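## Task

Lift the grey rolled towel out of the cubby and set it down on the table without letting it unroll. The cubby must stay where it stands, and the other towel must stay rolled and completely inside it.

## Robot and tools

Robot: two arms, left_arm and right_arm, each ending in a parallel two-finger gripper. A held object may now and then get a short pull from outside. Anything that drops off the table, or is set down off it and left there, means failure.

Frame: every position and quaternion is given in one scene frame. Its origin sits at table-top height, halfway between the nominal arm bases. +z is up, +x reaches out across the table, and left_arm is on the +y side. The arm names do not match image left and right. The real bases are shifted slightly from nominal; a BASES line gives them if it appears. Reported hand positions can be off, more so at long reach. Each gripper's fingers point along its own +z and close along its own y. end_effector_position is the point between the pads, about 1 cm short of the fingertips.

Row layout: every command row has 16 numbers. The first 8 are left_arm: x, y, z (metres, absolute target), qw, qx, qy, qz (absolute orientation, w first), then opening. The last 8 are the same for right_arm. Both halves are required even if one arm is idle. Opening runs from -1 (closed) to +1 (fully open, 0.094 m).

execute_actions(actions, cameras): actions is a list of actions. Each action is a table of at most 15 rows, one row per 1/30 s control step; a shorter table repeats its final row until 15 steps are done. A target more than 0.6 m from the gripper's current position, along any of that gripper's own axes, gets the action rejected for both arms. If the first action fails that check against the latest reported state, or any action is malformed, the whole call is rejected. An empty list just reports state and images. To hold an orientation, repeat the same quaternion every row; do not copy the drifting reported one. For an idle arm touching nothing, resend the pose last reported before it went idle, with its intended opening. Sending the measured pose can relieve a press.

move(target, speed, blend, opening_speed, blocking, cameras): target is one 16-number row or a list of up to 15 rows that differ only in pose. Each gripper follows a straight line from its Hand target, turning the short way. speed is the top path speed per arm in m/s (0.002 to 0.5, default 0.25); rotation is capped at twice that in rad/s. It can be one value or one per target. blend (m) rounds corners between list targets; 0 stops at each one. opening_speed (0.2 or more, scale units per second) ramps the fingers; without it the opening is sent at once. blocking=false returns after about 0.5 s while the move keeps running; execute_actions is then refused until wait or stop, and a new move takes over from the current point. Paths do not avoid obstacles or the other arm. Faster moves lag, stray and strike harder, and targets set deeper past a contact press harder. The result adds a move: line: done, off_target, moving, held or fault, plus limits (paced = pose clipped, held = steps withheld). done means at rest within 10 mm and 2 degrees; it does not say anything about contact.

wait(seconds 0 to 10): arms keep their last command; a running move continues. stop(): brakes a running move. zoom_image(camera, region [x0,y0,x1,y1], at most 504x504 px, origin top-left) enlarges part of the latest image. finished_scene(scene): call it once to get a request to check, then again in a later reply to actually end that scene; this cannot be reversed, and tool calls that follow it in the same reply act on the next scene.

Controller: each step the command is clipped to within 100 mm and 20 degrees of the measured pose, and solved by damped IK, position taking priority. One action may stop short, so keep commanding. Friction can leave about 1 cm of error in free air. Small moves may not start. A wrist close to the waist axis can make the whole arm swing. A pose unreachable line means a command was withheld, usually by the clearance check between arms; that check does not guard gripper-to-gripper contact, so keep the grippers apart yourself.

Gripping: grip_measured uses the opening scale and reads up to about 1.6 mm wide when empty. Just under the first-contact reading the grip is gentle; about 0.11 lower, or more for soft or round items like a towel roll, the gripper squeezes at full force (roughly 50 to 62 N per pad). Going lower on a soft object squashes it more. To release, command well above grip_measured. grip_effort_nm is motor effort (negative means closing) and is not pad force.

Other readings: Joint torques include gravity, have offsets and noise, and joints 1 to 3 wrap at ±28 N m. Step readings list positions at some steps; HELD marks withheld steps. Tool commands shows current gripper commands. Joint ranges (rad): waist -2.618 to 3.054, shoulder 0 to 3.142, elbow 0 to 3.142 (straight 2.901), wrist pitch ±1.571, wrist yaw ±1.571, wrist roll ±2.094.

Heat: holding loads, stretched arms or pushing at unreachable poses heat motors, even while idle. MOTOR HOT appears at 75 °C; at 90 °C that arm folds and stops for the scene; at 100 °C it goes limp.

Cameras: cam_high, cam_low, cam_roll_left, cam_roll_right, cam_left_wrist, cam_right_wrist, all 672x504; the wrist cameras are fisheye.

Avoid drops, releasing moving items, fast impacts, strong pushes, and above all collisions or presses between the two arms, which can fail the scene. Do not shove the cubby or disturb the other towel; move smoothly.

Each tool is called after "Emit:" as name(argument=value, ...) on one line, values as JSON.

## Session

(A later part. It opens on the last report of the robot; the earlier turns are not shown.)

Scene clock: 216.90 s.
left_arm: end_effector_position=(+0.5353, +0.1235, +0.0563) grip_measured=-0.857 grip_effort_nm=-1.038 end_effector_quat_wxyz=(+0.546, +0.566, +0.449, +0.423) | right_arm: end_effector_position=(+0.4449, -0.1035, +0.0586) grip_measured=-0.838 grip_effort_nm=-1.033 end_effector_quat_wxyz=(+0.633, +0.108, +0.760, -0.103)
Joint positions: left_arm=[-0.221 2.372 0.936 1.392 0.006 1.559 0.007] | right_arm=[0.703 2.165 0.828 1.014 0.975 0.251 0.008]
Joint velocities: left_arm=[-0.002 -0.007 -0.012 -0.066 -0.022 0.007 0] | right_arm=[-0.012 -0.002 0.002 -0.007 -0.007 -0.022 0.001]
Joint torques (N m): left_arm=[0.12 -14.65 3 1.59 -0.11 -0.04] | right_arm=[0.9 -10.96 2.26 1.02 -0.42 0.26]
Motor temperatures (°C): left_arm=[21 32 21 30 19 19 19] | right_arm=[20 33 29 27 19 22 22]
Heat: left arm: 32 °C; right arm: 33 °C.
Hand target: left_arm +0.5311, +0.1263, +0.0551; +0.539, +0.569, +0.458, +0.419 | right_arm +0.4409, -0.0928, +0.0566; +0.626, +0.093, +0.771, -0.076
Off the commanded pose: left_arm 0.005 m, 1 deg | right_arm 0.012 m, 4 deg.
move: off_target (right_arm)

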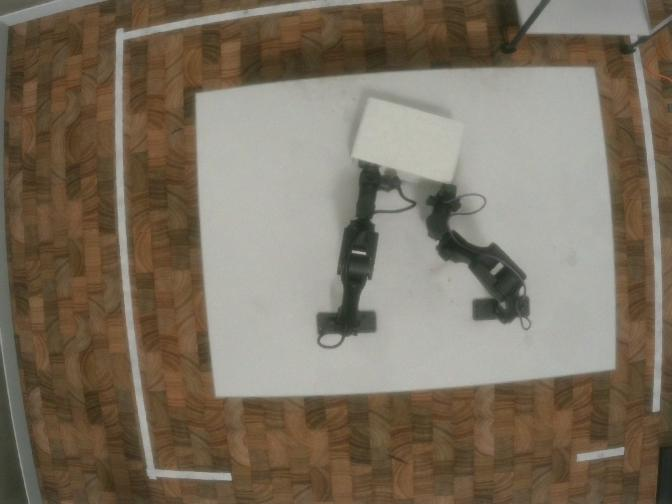

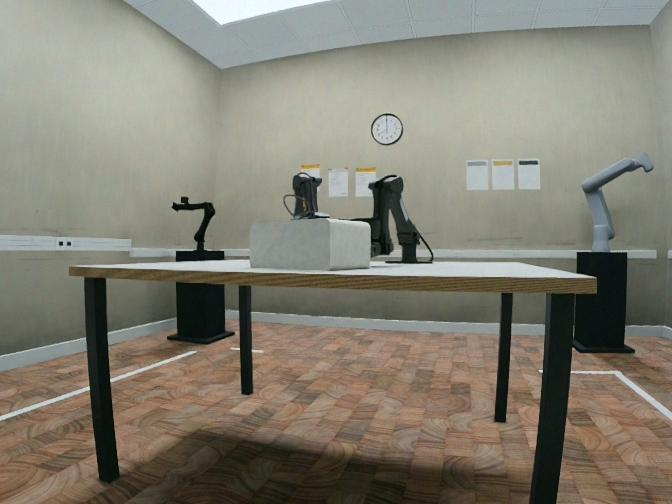

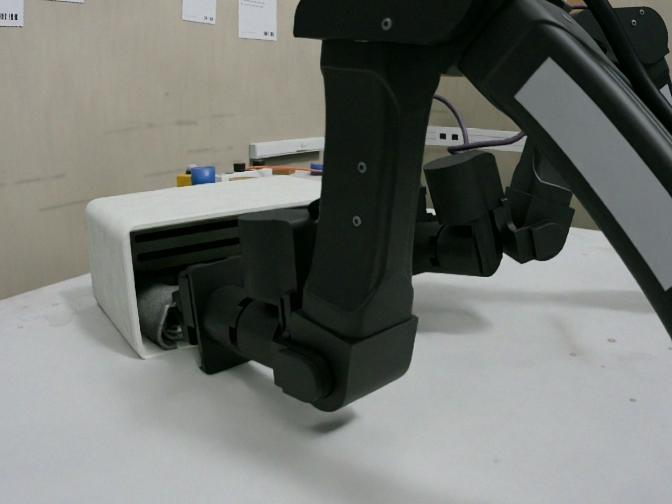

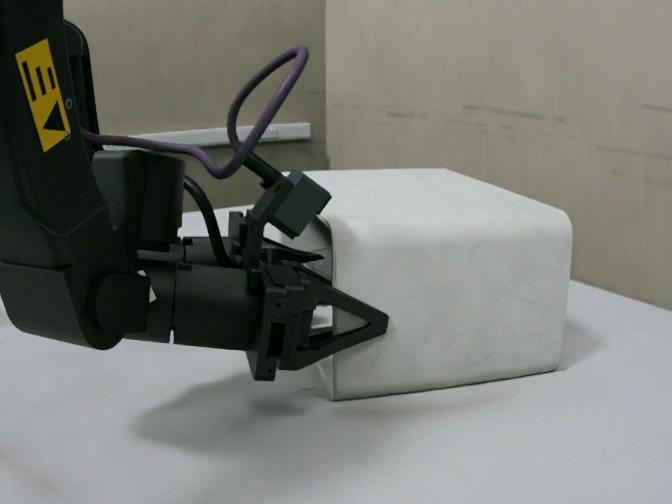

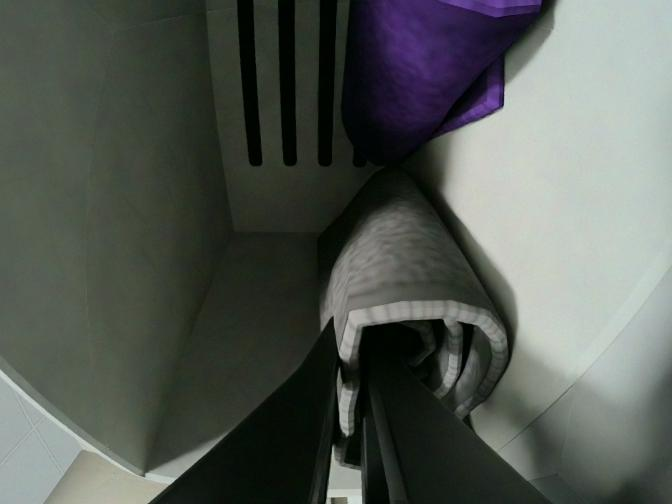

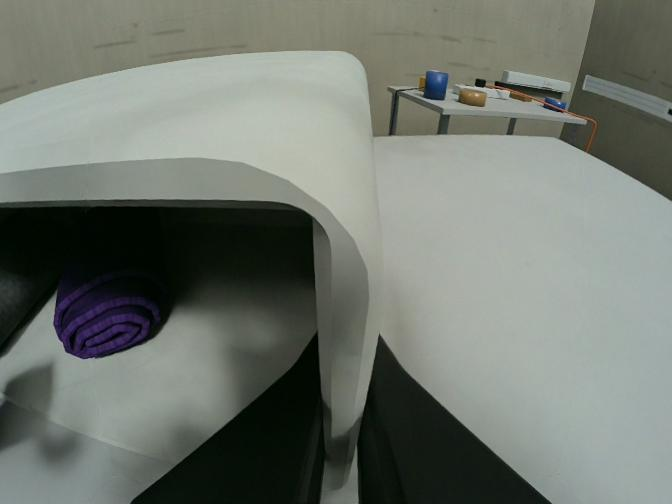

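Emit:
move(target=[0.455,0.144,0.058,0.5143,0.5908,0.4852,0.3885,-0.95,0.4415,-0.0925,0.057,0.6248,0.0927,0.7716,-0.0751,-0.9], speed=0.04)

Scene clock: 219.80 s.
left_arm: end_effector_position=(+0.4585, +0.1420, +0.0535) grip_measured=-0.858 grip_effort_nm=-1.038 end_effector_quat_wxyz=(+0.513, +0.595, +0.479, +0.391) | right_arm: end_effector_position=(+0.4449, -0.1035, +0.0586) grip_measured=-0.838 grip_effort_nm=-1.028 end_effector_quat_wxyz=(+0.633, +0.108, +0.760, -0.103)
Joint positions: left_arm=[-0.221 2.148 0.586 1.394 0.006 1.545 0.007] | right_arm=[0.703 2.165 0.828 1.014 0.975 0.251 0.008]
Joint velocities: left_arm=[-0.007 0.017 -0.012 -0.037 0.051 -0.022 0.001] | right_arm=[-0.012 0.007 -0.002 0.037 0.022 0.022 -0.001]
Joint torques (N m): left_arm=[0.27 -12.38 2.84 1.71 -0.05 -0.1] | right_arm=[0.9 -10.93 2.28 1.03 -0.43 0.25]
Motor temperatures (°C): left_arm=[21 33 21 30 19 19 20] | right_arm=[20 33 29 27 19 22 22]
Heat: left arm: 33 °C; right arm: 33 °C.
Hand target: left_arm +0.4555, +0.1443, +0.0582; +0.515, +0.590, +0.485, +0.388 | right_arm +0.4409, -0.0928, +0.0566; +0.626, +0.093, +0.771, -0.076
Off the commanded pose: left_arm 0.006 m, 1 deg | right_arm 0.012 m, 4 deg.
move: off_target (right_arm)

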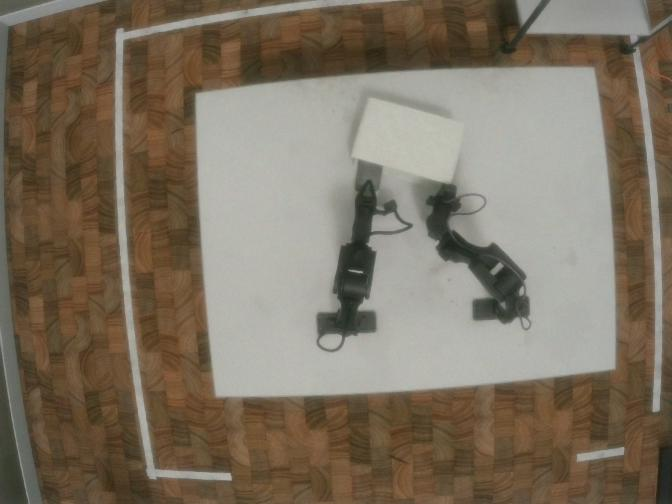

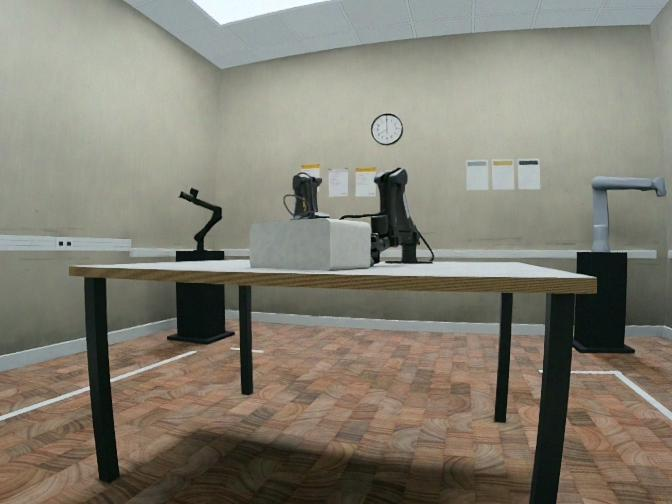

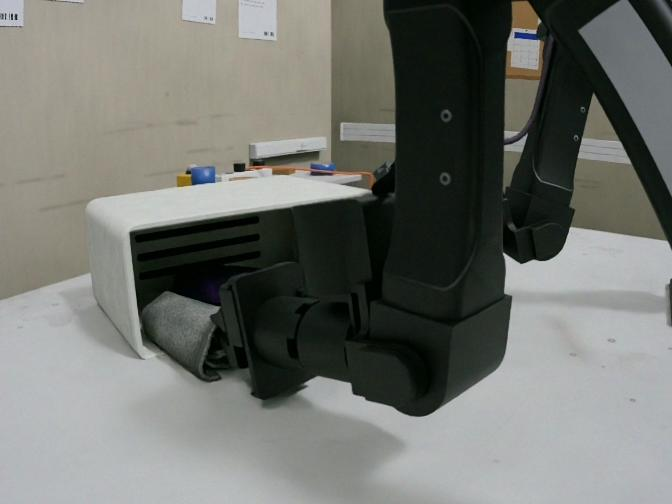

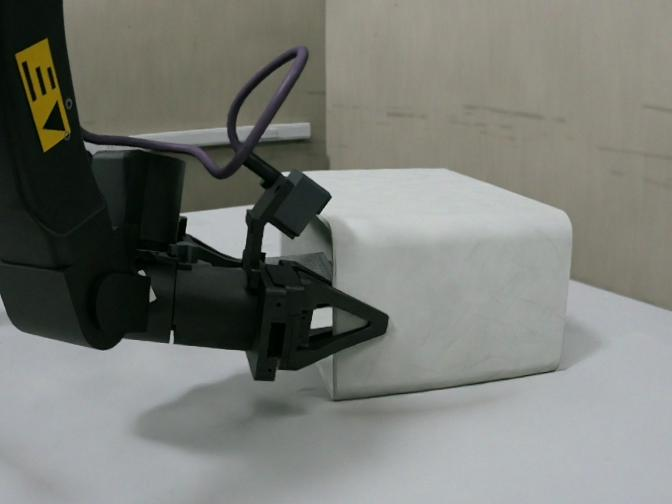

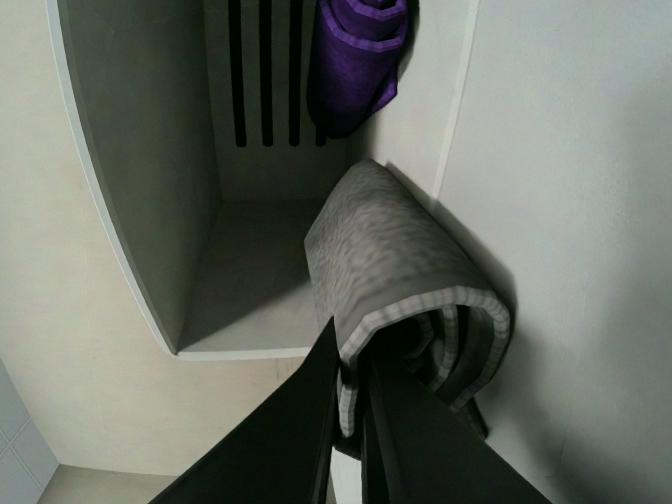

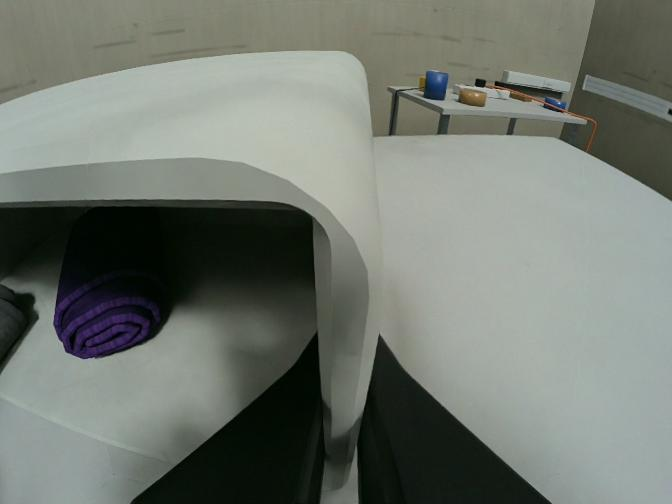

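Emit:
move(target=[[0.405,0.156,0.060,0.4927,0.6072,0.5072,0.3623,-0.95,0.4415,-0.0925,0.057,0.6248,0.0927,0.7716,-0.0751,-0.9],[0.37,0.185,0.062,0.4927,0.6072,0.5072,0.3623,-0.95,0.4415,-0.0925,0.057,0.6248,0.0927,0.7716,-0.0751,-0.9]], speed=0.06, blend=0.02)

Scene clock: 225.60 s.
left_arm: end_effector_position=(+0.3734, +0.1845, +0.0572) grip_measured=-0.858 grip_effort_nm=-1.038 end_effector_quat_wxyz=(+0.488, +0.608, +0.513, +0.360) | right_arm: end_effector_position=(+0.4449, -0.1035, +0.0586) grip_measured=-0.838 grip_effort_nm=-1.023 end_effector_quat_wxyz=(+0.633, +0.108, +0.760, -0.103)
Joint positions: left_arm=[-0.124 1.864 0.227 1.368 0.092 1.531 0.007] | right_arm=[0.703 2.165 0.828 1.014 0.975 0.251 0.008]
Joint velocities: left_arm=[0.002 -0.017 -0.002 0.022 -0.037 -0.037 0] | right_arm=[0.012 0.007 0.007 -0.037 0.007 -0.007 0]
Joint torques (N m): left_arm=[0.84 -8.35 2.5 1.9 0.16 0.07] | right_arm=[0.9 -10.93 2.28 1.03 -0.43 0.25]
Motor temperatures (°C): left_arm=[21 33 20 30 19 19 20] | right_arm=[20 33 29 27 19 22 23]
Heat: left arm: 33 °C; right arm: 33 °C.
Hand target: left_arm +0.3705, +0.1854, +0.0622; +0.493, +0.607, +0.507, +0.362 | right_arm +0.4409, -0.0928, +0.0566; +0.626, +0.093, +0.771, -0.076
Off the commanded pose: left_arm 0.006 m, 1 deg | right_arm 0.012 m, 4 deg.
move: off_target (right_arm)

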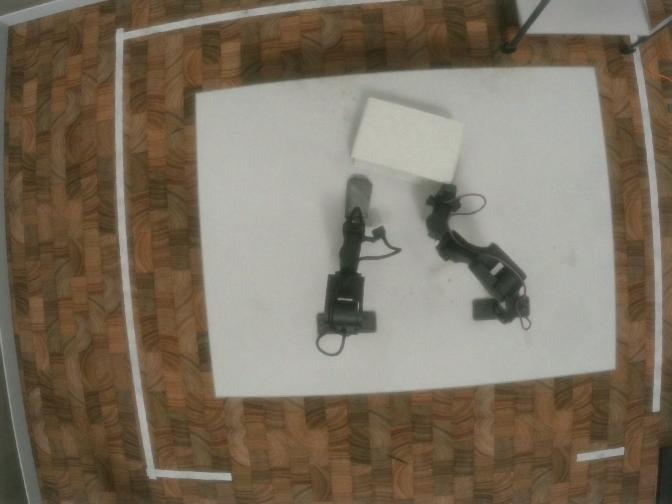

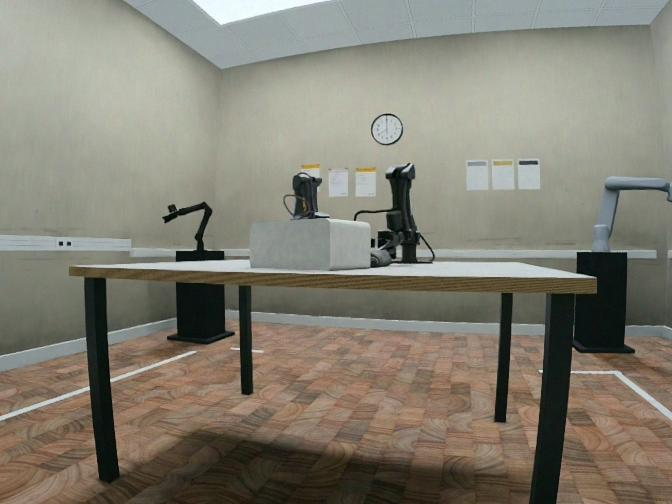

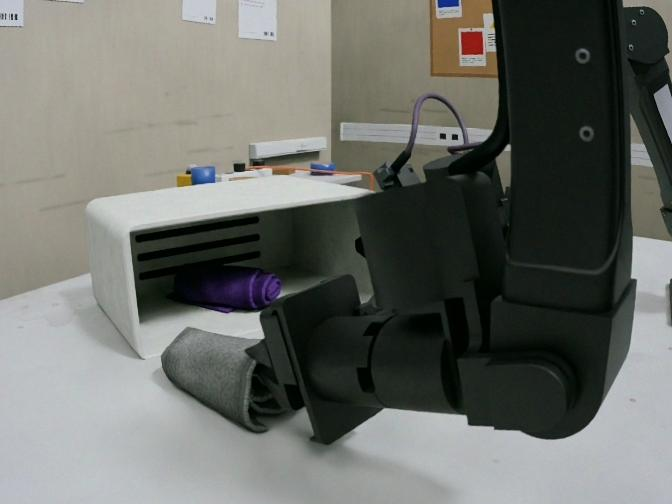

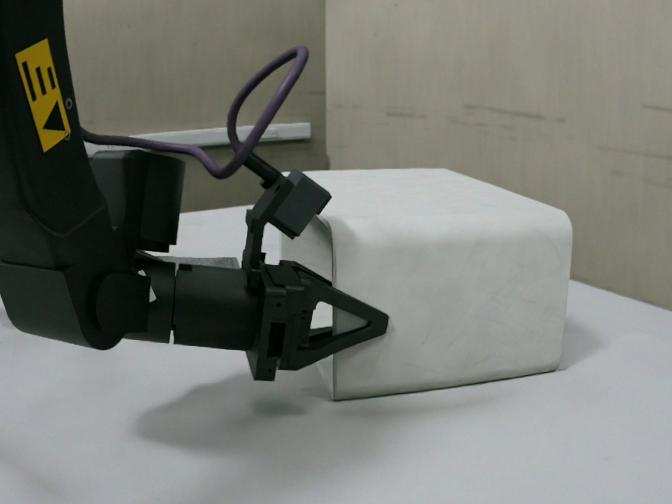

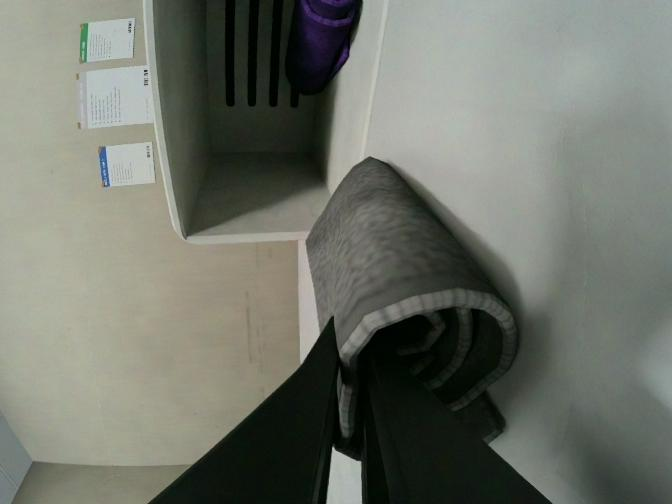

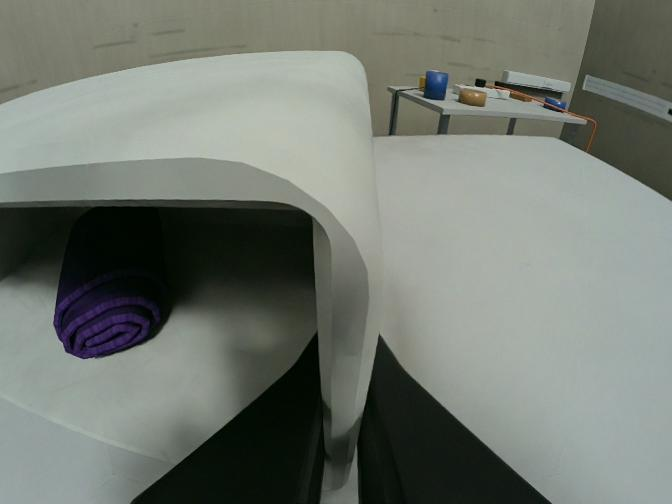

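Emit:
move(target=[0.3705,0.1854,0.056,0.4927,0.6072,0.5072,0.3623,-0.4,0.4415,-0.0925,0.057,0.6248,0.0927,0.7716,-0.0751,-0.9], speed=0.04, opening_speed=0.5)

Emit:
zoom_image(camera="cam_high", region=[310, 60, 490, 200])

Emit:
zoom_image(camera="cam_left_wrist", region=[250, 150, 550, 500])

Scene clock: 227.60 s.
left_arm: end_effector_position=(+0.3758, +0.1839, +0.0660) grip_measured=-0.402 grip_effort_nm=0.100 end_effector_quat_wxyz=(+0.500, +0.599, +0.503, +0.370) | right_arm: end_effector_position=(+0.4449, -0.1035, +0.0586) grip_measured=-0.838 grip_effort_nm=-1.028 end_effector_quat_wxyz=(+0.633, +0.108, +0.760, -0.103)
Joint positions: left_arm=[-0.124 1.872 0.227 1.417 0.094 1.532 0.028] | right_arm=[0.703 2.165 0.828 1.014 0.975 0.251 0.008]
Joint velocities: left_arm=[-0.017 0.002 0.002 0.007 0.051 -0.022 0] | right_arm=[-0.007 -0.022 -0.012 0.066 0.007 0.037 0]
Joint torques (N m): left_arm=[0.8 -4.74 2.39 1.93 0.14 0.07] | right_arm=[0.9 -10.95 2.26 1.03 -0.42 0.25]
Motor temperatures (°C): left_arm=[21 33 20 31 19 19 20] | right_arm=[20 33 29 27 19 22 23]
Heat: left arm: 33 °C; right arm: 33 °C.
Hand target: left_arm +0.3704, +0.1853, +0.0563; +0.493, +0.607, +0.507, +0.362 | right_arm +0.4409, -0.0928, +0.0566; +0.626, +0.093, +0.771, -0.076
Off the commanded pose: left_arm 0.011 m, 2 deg | right_arm 0.012 m, 4 deg.
move: off_target (left_arm, right_arm)

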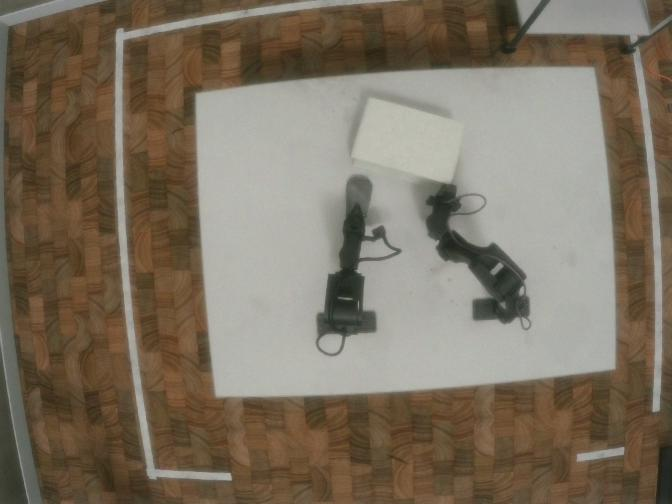

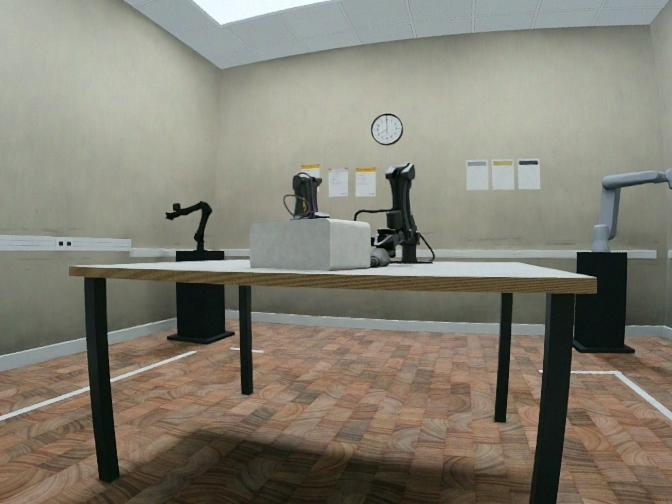

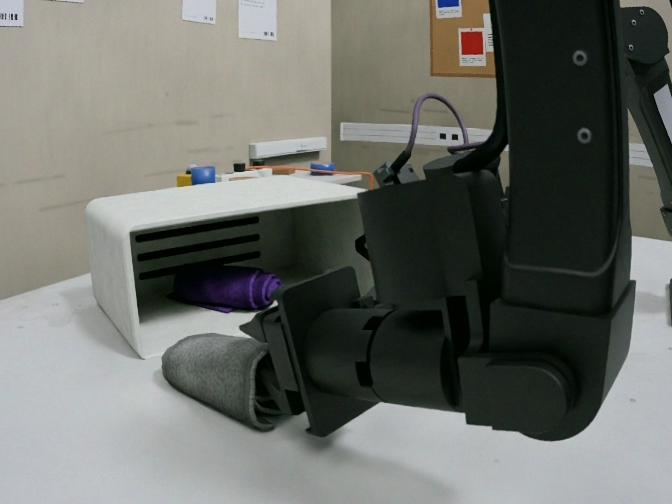

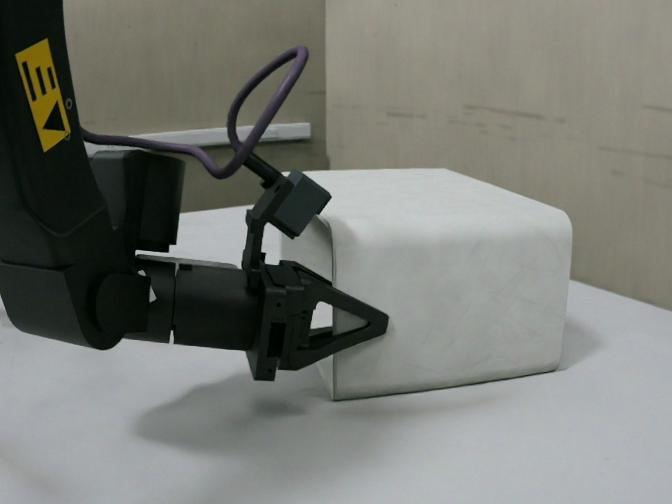

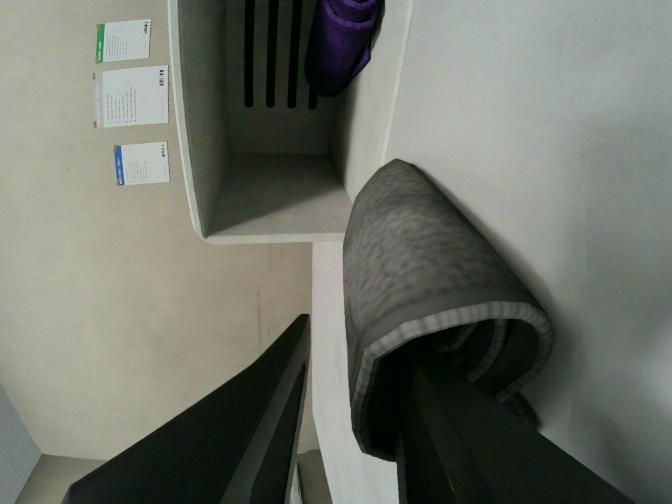

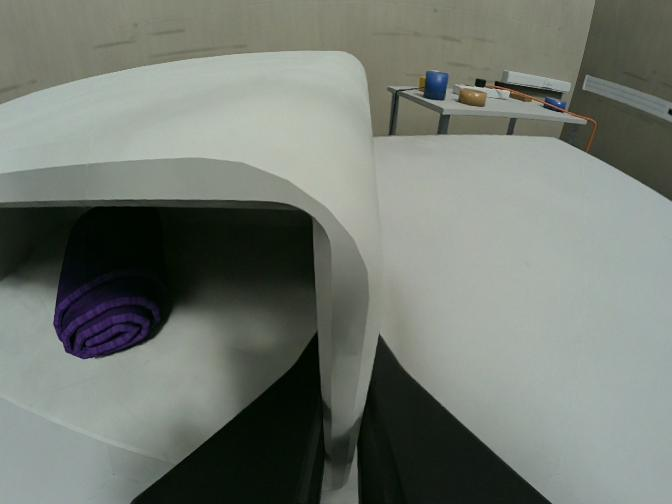

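Scaled by 2.800 from the camera's 672x504 image, which has a finer 960x720 frame.

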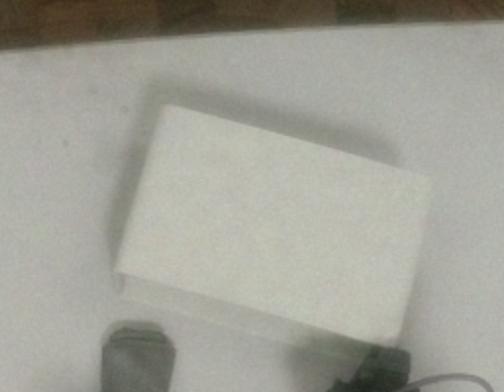

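Scaled by 1.440 from the camera's 672x504 image, which has a finer 960x720 frame.

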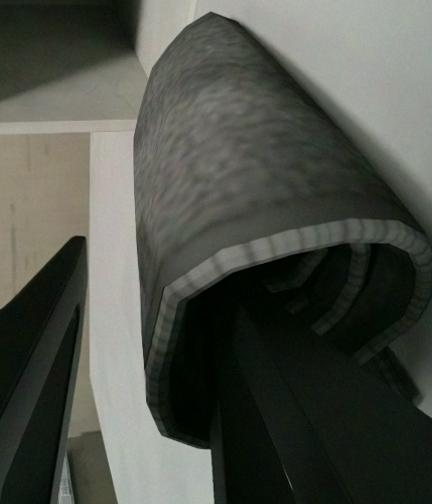

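Emit:
move(target=[0.305,0.202,0.075,0.4785,0.6183,0.5208,0.3482,-0.4,0.4415,-0.0925,0.057,0.6248,0.0927,0.7716,-0.0751,-0.9], speed=0.06)

Scene clock: 230.10 s.
left_arm: end_effector_position=(+0.3152, +0.2009, +0.0847) grip_measured=-0.402 grip_effort_nm=0.095 end_effector_quat_wxyz=(+0.487, +0.608, +0.514, +0.358) | right_arm: end_effector_position=(+0.4449, -0.1035, +0.0586) grip_measured=-0.838 grip_effort_nm=-1.028 end_effector_quat_wxyz=(+0.633, +0.108, +0.760, -0.103)
Joint positions: left_arm=[-0.068 1.375 0.024 1.076 0.147 1.544 0.028] | right_arm=[0.703 2.165 0.828 1.014 0.975 0.251 0.008]
Joint velocities: left_arm=[-0.012 -0.012 0.002 0.022 -0.022 0.037 0] | right_arm=[-0.002 -0.002 0.007 0.007 0.022 -0.022 -0.001]
Joint torques (N m): left_arm=[0.9 -4.15 3.55 1.51 0.17 0.07] | right_arm=[0.91 -10.95 2.26 1.02 -0.42 0.25]
Motor temperatures (°C): left_arm=[21 32 20 31 19 19 20] | right_arm=[20 33 29 27 19 22 23]
Heat: left arm: 32 °C; right arm: 33 °C.
Hand target: left_arm +0.3068, +0.2020, +0.0747; +0.478, +0.616, +0.520, +0.348 | right_arm +0.4409, -0.0928, +0.0566; +0.626, +0.093, +0.771, -0.076
Off the commanded pose: left_arm 0.014 m, 2 deg | right_arm 0.012 m, 4 deg.
move: off_target (left_arm, right_arm)

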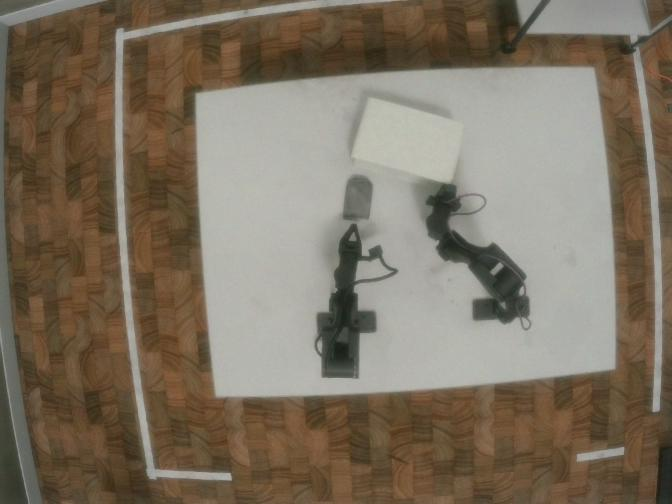

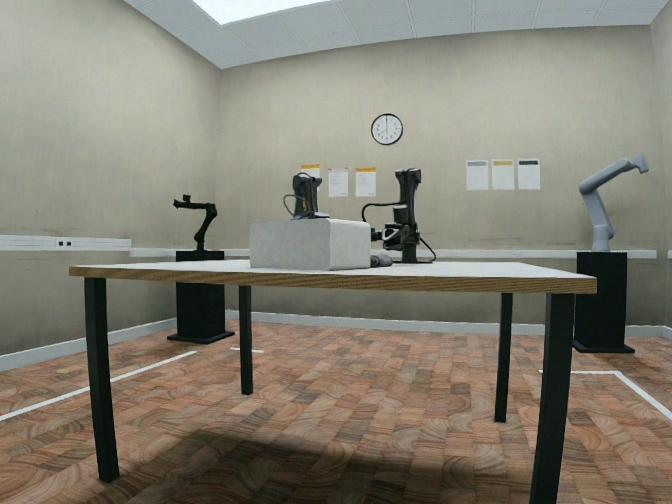

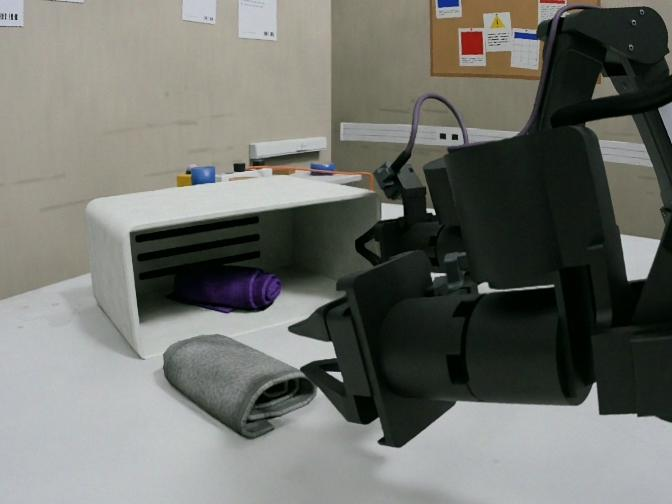

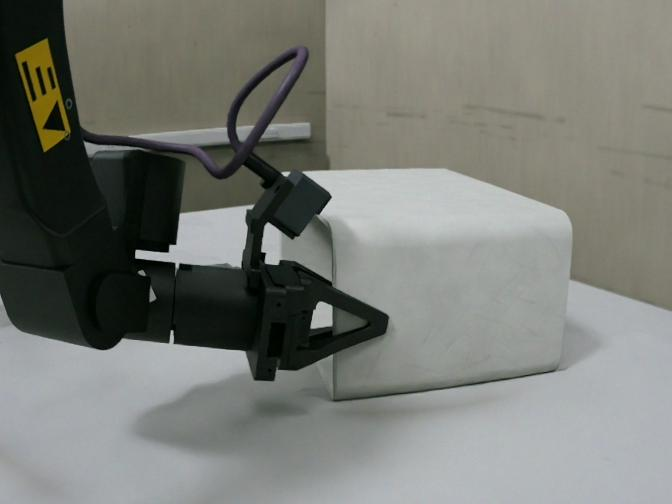

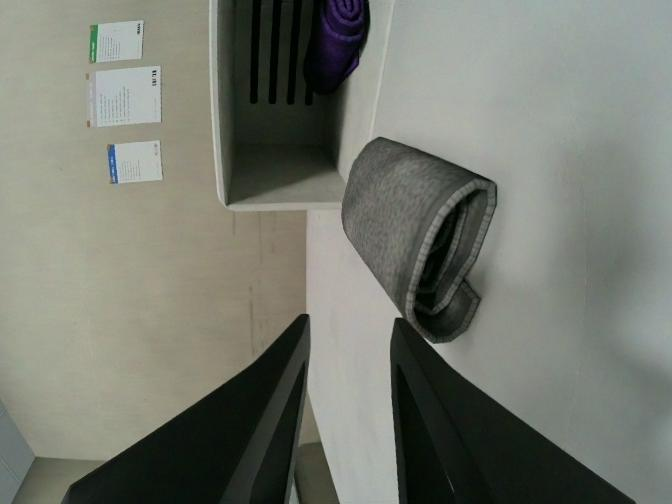

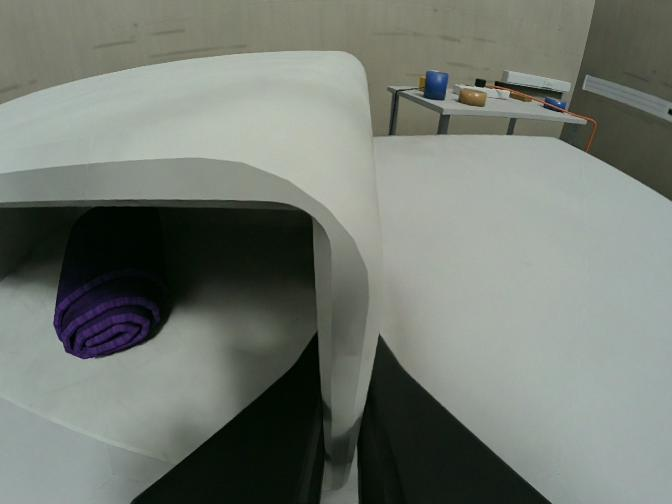

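Emit:
move(target=[0.305,0.202,0.085,0.4785,0.6183,0.5208,0.3482,-0.4,0.4475,-0.0815,0.057,0.6285,0.0407,0.7761,-0.0329,-0.9], speed=0.03, cameras=["cam_high","cam_right_wrist"])

Emit:
zoom_image(camera="cam_high", region=[310, 60, 490, 200])

Scene clock: 233.83 s.
left_arm: end_effector_position=(+0.3086, +0.2014, +0.0895) grip_measured=-0.402 grip_effort_nm=0.095 end_effector_quat_wxyz=(+0.483, +0.611, +0.518, +0.354) | right_arm: end_effector_position=(+0.4497, -0.0942, +0.0582) grip_measured=-0.838 grip_effort_nm=-1.028 end_effector_quat_wxyz=(+0.637, +0.064, +0.765, -0.065)
Joint positions: left_arm=[-0.068 1.227 0.024 0.912 0.147 1.545 0.028] | right_arm=[0.68 2.165 0.793 1.101 0.842 0.186 0.008]
Joint velocities: left_arm=[-0.007 -0.002 -0.007 -0.022 -0.022 0.022 0.001] | right_arm=[0.002 0.007 0.002 -0.022 -0.007 -0.007 0.001]
Joint torques (N m): left_arm=[0.8 -3.33 5.91 1.52 0.15 0.08] | right_arm=[0.46 -10.56 2.25 1.17 -0.65 0.13]
Motor temperatures (°C): left_arm=[21 31 20 31 19 19 20] | right_arm=[20 34 29 27 19 22 23]
Heat: left arm: 31 °C; right arm: 34 °C.
Hand target: left_arm +0.3052, +0.2020, +0.0849; +0.478, +0.617, +0.520, +0.348 | right_arm +0.4465, -0.0816, +0.0562; +0.630, +0.041, +0.775, -0.034
Off the commanded pose: left_arm 0.006 m, 1 deg | right_arm 0.013 m, 5 deg.
move: off_target (right_arm)
Images, in order (width x height): cam_high 672x504, cam_right_wrist 672x504.

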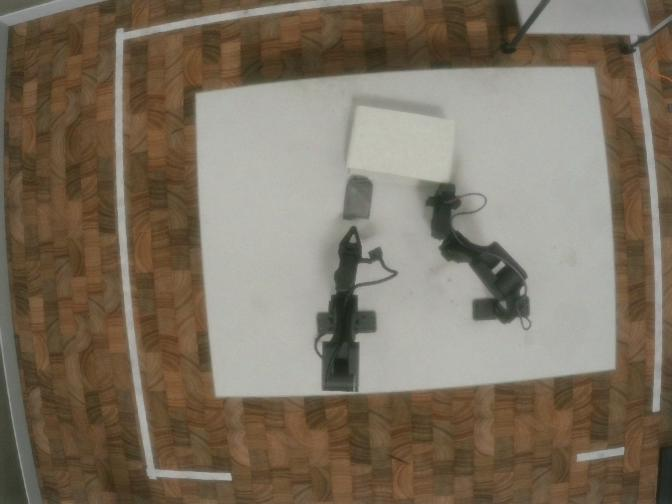

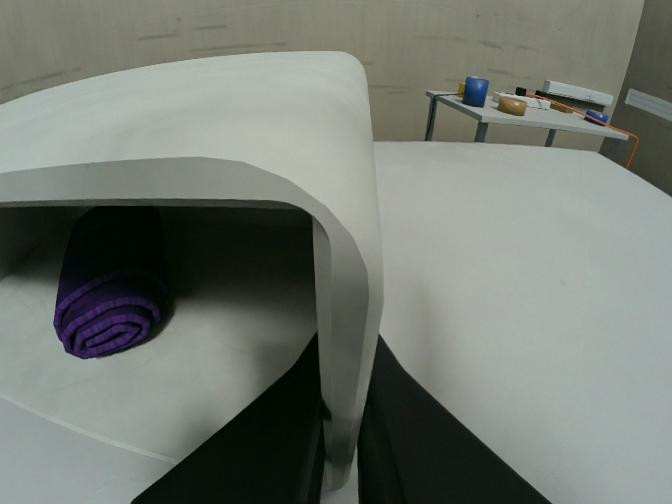

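Scaled by 2.800 from the camera's 672x504 image, which has a finer 960x720 frame.

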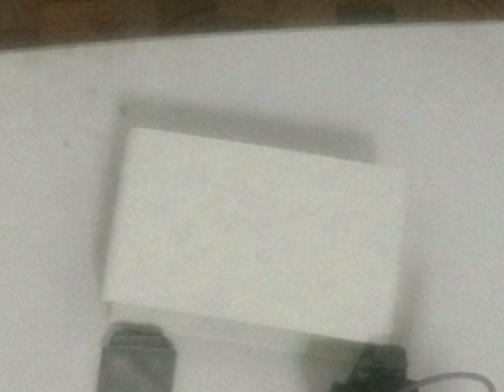

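Emit:
move(target=[0.305,0.202,0.085,0.4785,0.6183,0.5208,0.3482,-0.4,0.447,-0.084,0.057,0.6264,0.0779,0.7713,-0.063,-0.9], speed=0.03, cameras=["cam_high"])

Emit:
zoom_image(camera="cam_high", region=[310, 60, 490, 200])

Scene clock: 238.73 s.
left_arm: end_effector_position=(+0.3085, +0.2014, +0.0889) grip_measured=-0.402 grip_effort_nm=0.100 end_effector_quat_wxyz=(+0.482, +0.612, +0.518, +0.353) | right_arm: end_effector_position=(+0.4464, -0.0923, +0.0580) grip_measured=-0.838 grip_effort_nm=-1.028 end_effector_quat_wxyz=(+0.635, +0.079, +0.765, -0.076)
Joint positions: left_arm=[-0.068 1.227 0.024 0.91 0.147 1.545 0.028] | right_arm=[0.701 2.165 0.811 1.059 0.896 0.217 0.008]
Joint velocities: left_arm=[0.012 -0.007 -0.012 -0.007 -0.007 0.066 0] | right_arm=[-0.002 -0.012 0.012 -0.051 0.007 0.022 0]
Joint torques (N m): left_arm=[0.77 -3.48 5.91 1.51 0.14 0.08] | right_arm=[0.7 -9.74 4.92 0.82 -0.07 0.32]
Motor temperatures (°C): left_arm=[21 31 20 30 19 19 20] | right_arm=[20 34 29 27 19 22 23]
Heat: left arm: 31 °C; right arm: 34 °C.
Hand target: left_arm +0.3051, +0.2020, +0.0849; +0.478, +0.617, +0.520, +0.348 | right_arm +0.4467, -0.0844, +0.0571; +0.628, +0.077, +0.772, -0.063
Off the commanded pose: left_arm 0.005 m, 1 deg | right_arm 0.008 m, 2 deg.
move: done
Images, in order (width x height): cam_high 672x504.

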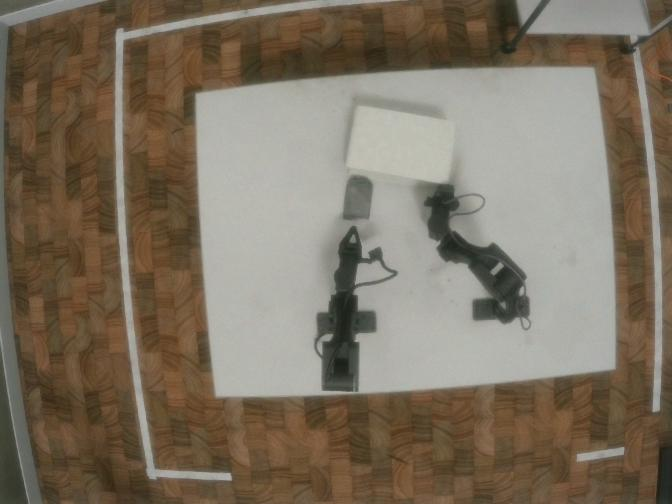

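Scaled by 2.800 from the camera's 672x504 image, which has a finer 960x720 frame.

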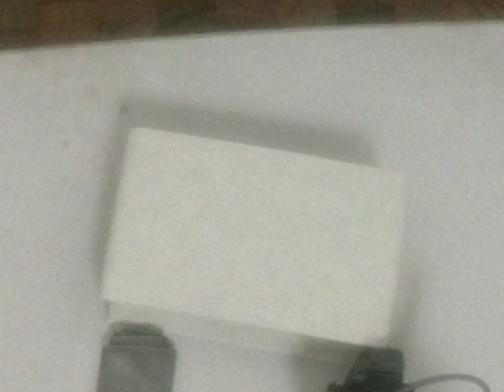

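Emit:
move(target=[0.305,0.202,0.085,0.4785,0.6183,0.5208,0.3482,-0.4,0.449,-0.084,0.057,0.6216,0.1216,0.7676,-0.0984,-0.9], speed=0.03, cameras=["cam_high"])

Emit:
zoom_image(camera="cam_high", region=[310, 60, 490, 200])

Scene clock: 241.93 s.
left_arm: end_effector_position=(+0.3084, +0.2014, +0.0888) grip_measured=-0.402 grip_effort_nm=0.100 end_effector_quat_wxyz=(+0.482, +0.612, +0.518, +0.353) | right_arm: end_effector_position=(+0.4465, -0.0859, +0.0590) grip_measured=-0.839 grip_effort_nm=-1.028 end_effector_quat_wxyz=(+0.624, +0.110, +0.767, -0.101)
Joint positions: left_arm=[-0.068 1.227 0.024 0.909 0.147 1.545 0.028] | right_arm=[0.736 2.165 0.895 0.89 1 0.308 0.008]
Joint velocities: left_arm=[-0.002 -0.002 0.002 -0.051 -0.081 0.037 0] | right_arm=[0.012 -0.017 0.002 -0.037 -0.007 0.007 0.001]
Joint torques (N m): left_arm=[0.77 -3.49 5.91 1.51 0.14 0.07] | right_arm=[0.03 -8.4 5.86 0.99 0.2 0.3]
Motor temperatures (°C): left_arm=[21 30 20 30 19 19 19] | right_arm=[20 33 29 27 19 22 23]
Heat: left arm: 30 °C; right arm: 33 °C.
Hand target: left_arm +0.3051, +0.2020, +0.0850; +0.478, +0.617, +0.520, +0.348 | right_arm +0.4489, -0.0842, +0.0572; +0.622, +0.121, +0.767, -0.098
Off the commanded pose: left_arm 0.005 m, 1 deg | right_arm 0.004 m, 1 deg.
move: done
Images, in order (width x height): cam_high 672x504.

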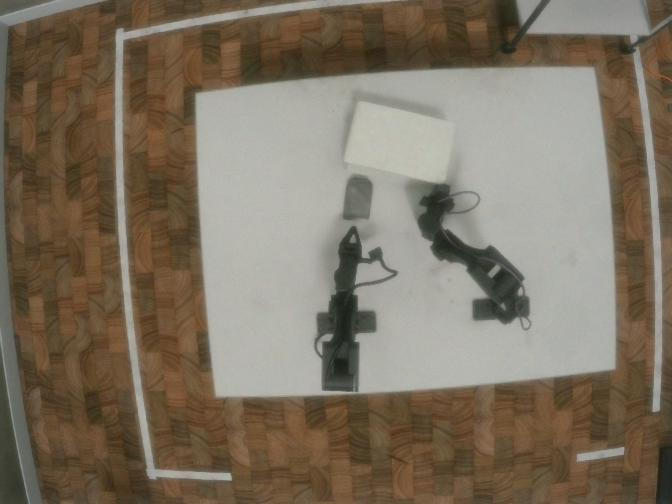

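Scaled by 2.800 from the camera's 672x504 image, which has a finer 960x720 frame.

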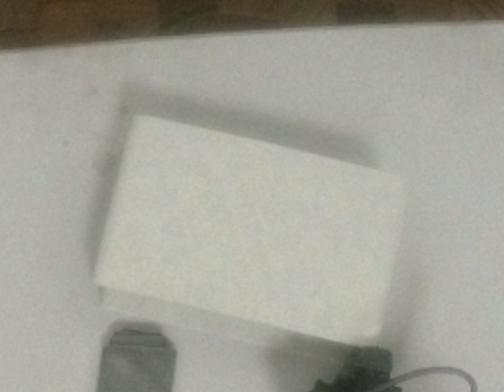

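Emit:
move(target=[0.305,0.202,0.085,0.4785,0.6183,0.5208,0.3482,-0.4,0.449,-0.097,0.057,0.6231,0.1082,0.7696,-0.0876,-0.9], speed=0.03, cameras=["cam_high"])

Emit:
zoom_image(camera="cam_high", region=[310, 60, 490, 200])

Scene clock: 243.60 s.
left_arm: end_effector_position=(+0.3084, +0.2014, +0.0888) grip_measured=-0.402 grip_effort_nm=0.100 end_effector_quat_wxyz=(+0.482, +0.612, +0.518, +0.353) | right_arm: end_effector_position=(+0.4498, -0.0899, +0.0585) grip_measured=-0.839 grip_effort_nm=-1.033 end_effector_quat_wxyz=(+0.627, +0.100, +0.767, -0.091)
Joint positions: left_arm=[-0.068 1.227 0.024 0.909 0.147 1.545 0.028] | right_arm=[0.715 2.165 0.871 0.944 0.955 0.275 0.008]
Joint velocities: left_arm=[-0.002 -0.007 -0.012 0.007 -0.022 -0.022 0] | right_arm=[-0.027 0.002 0.007 -0.007 0.022 -0.022 0]
Joint torques (N m): left_arm=[0.76 -3.48 5.93 1.51 0.14 0.08] | right_arm=[-0.99 -10.09 2.41 1.22 0.01 0.22]
Motor temperatures (°C): left_arm=[21 30 20 30 19 19 19] | right_arm=[20 33 29 27 19 22 23]
Heat: left arm: 30 °C; right arm: 33 °C.
Hand target: left_arm +0.3051, +0.2020, +0.0850; +0.478, +0.617, +0.520, +0.348 | right_arm +0.4487, -0.0968, +0.0567; +0.623, +0.108, +0.770, -0.087
Off the commanded pose: left_arm 0.005 m, 1 deg | right_arm 0.007 m, 1 deg.
move: done
Images, in order (width x height): cam_high 672x504.

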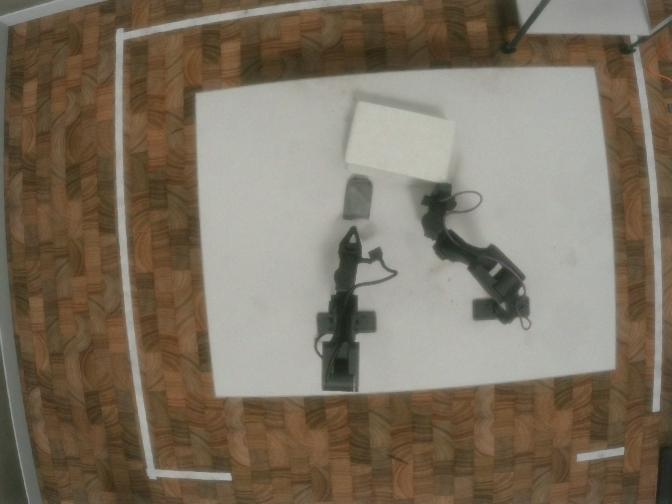

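Scaled by 2.800 from the camera's 672x504 image, which has a finer 960x720 frame.

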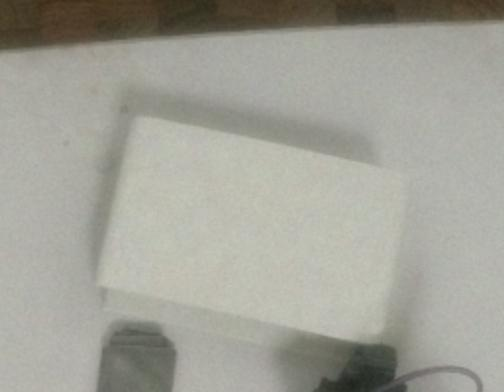

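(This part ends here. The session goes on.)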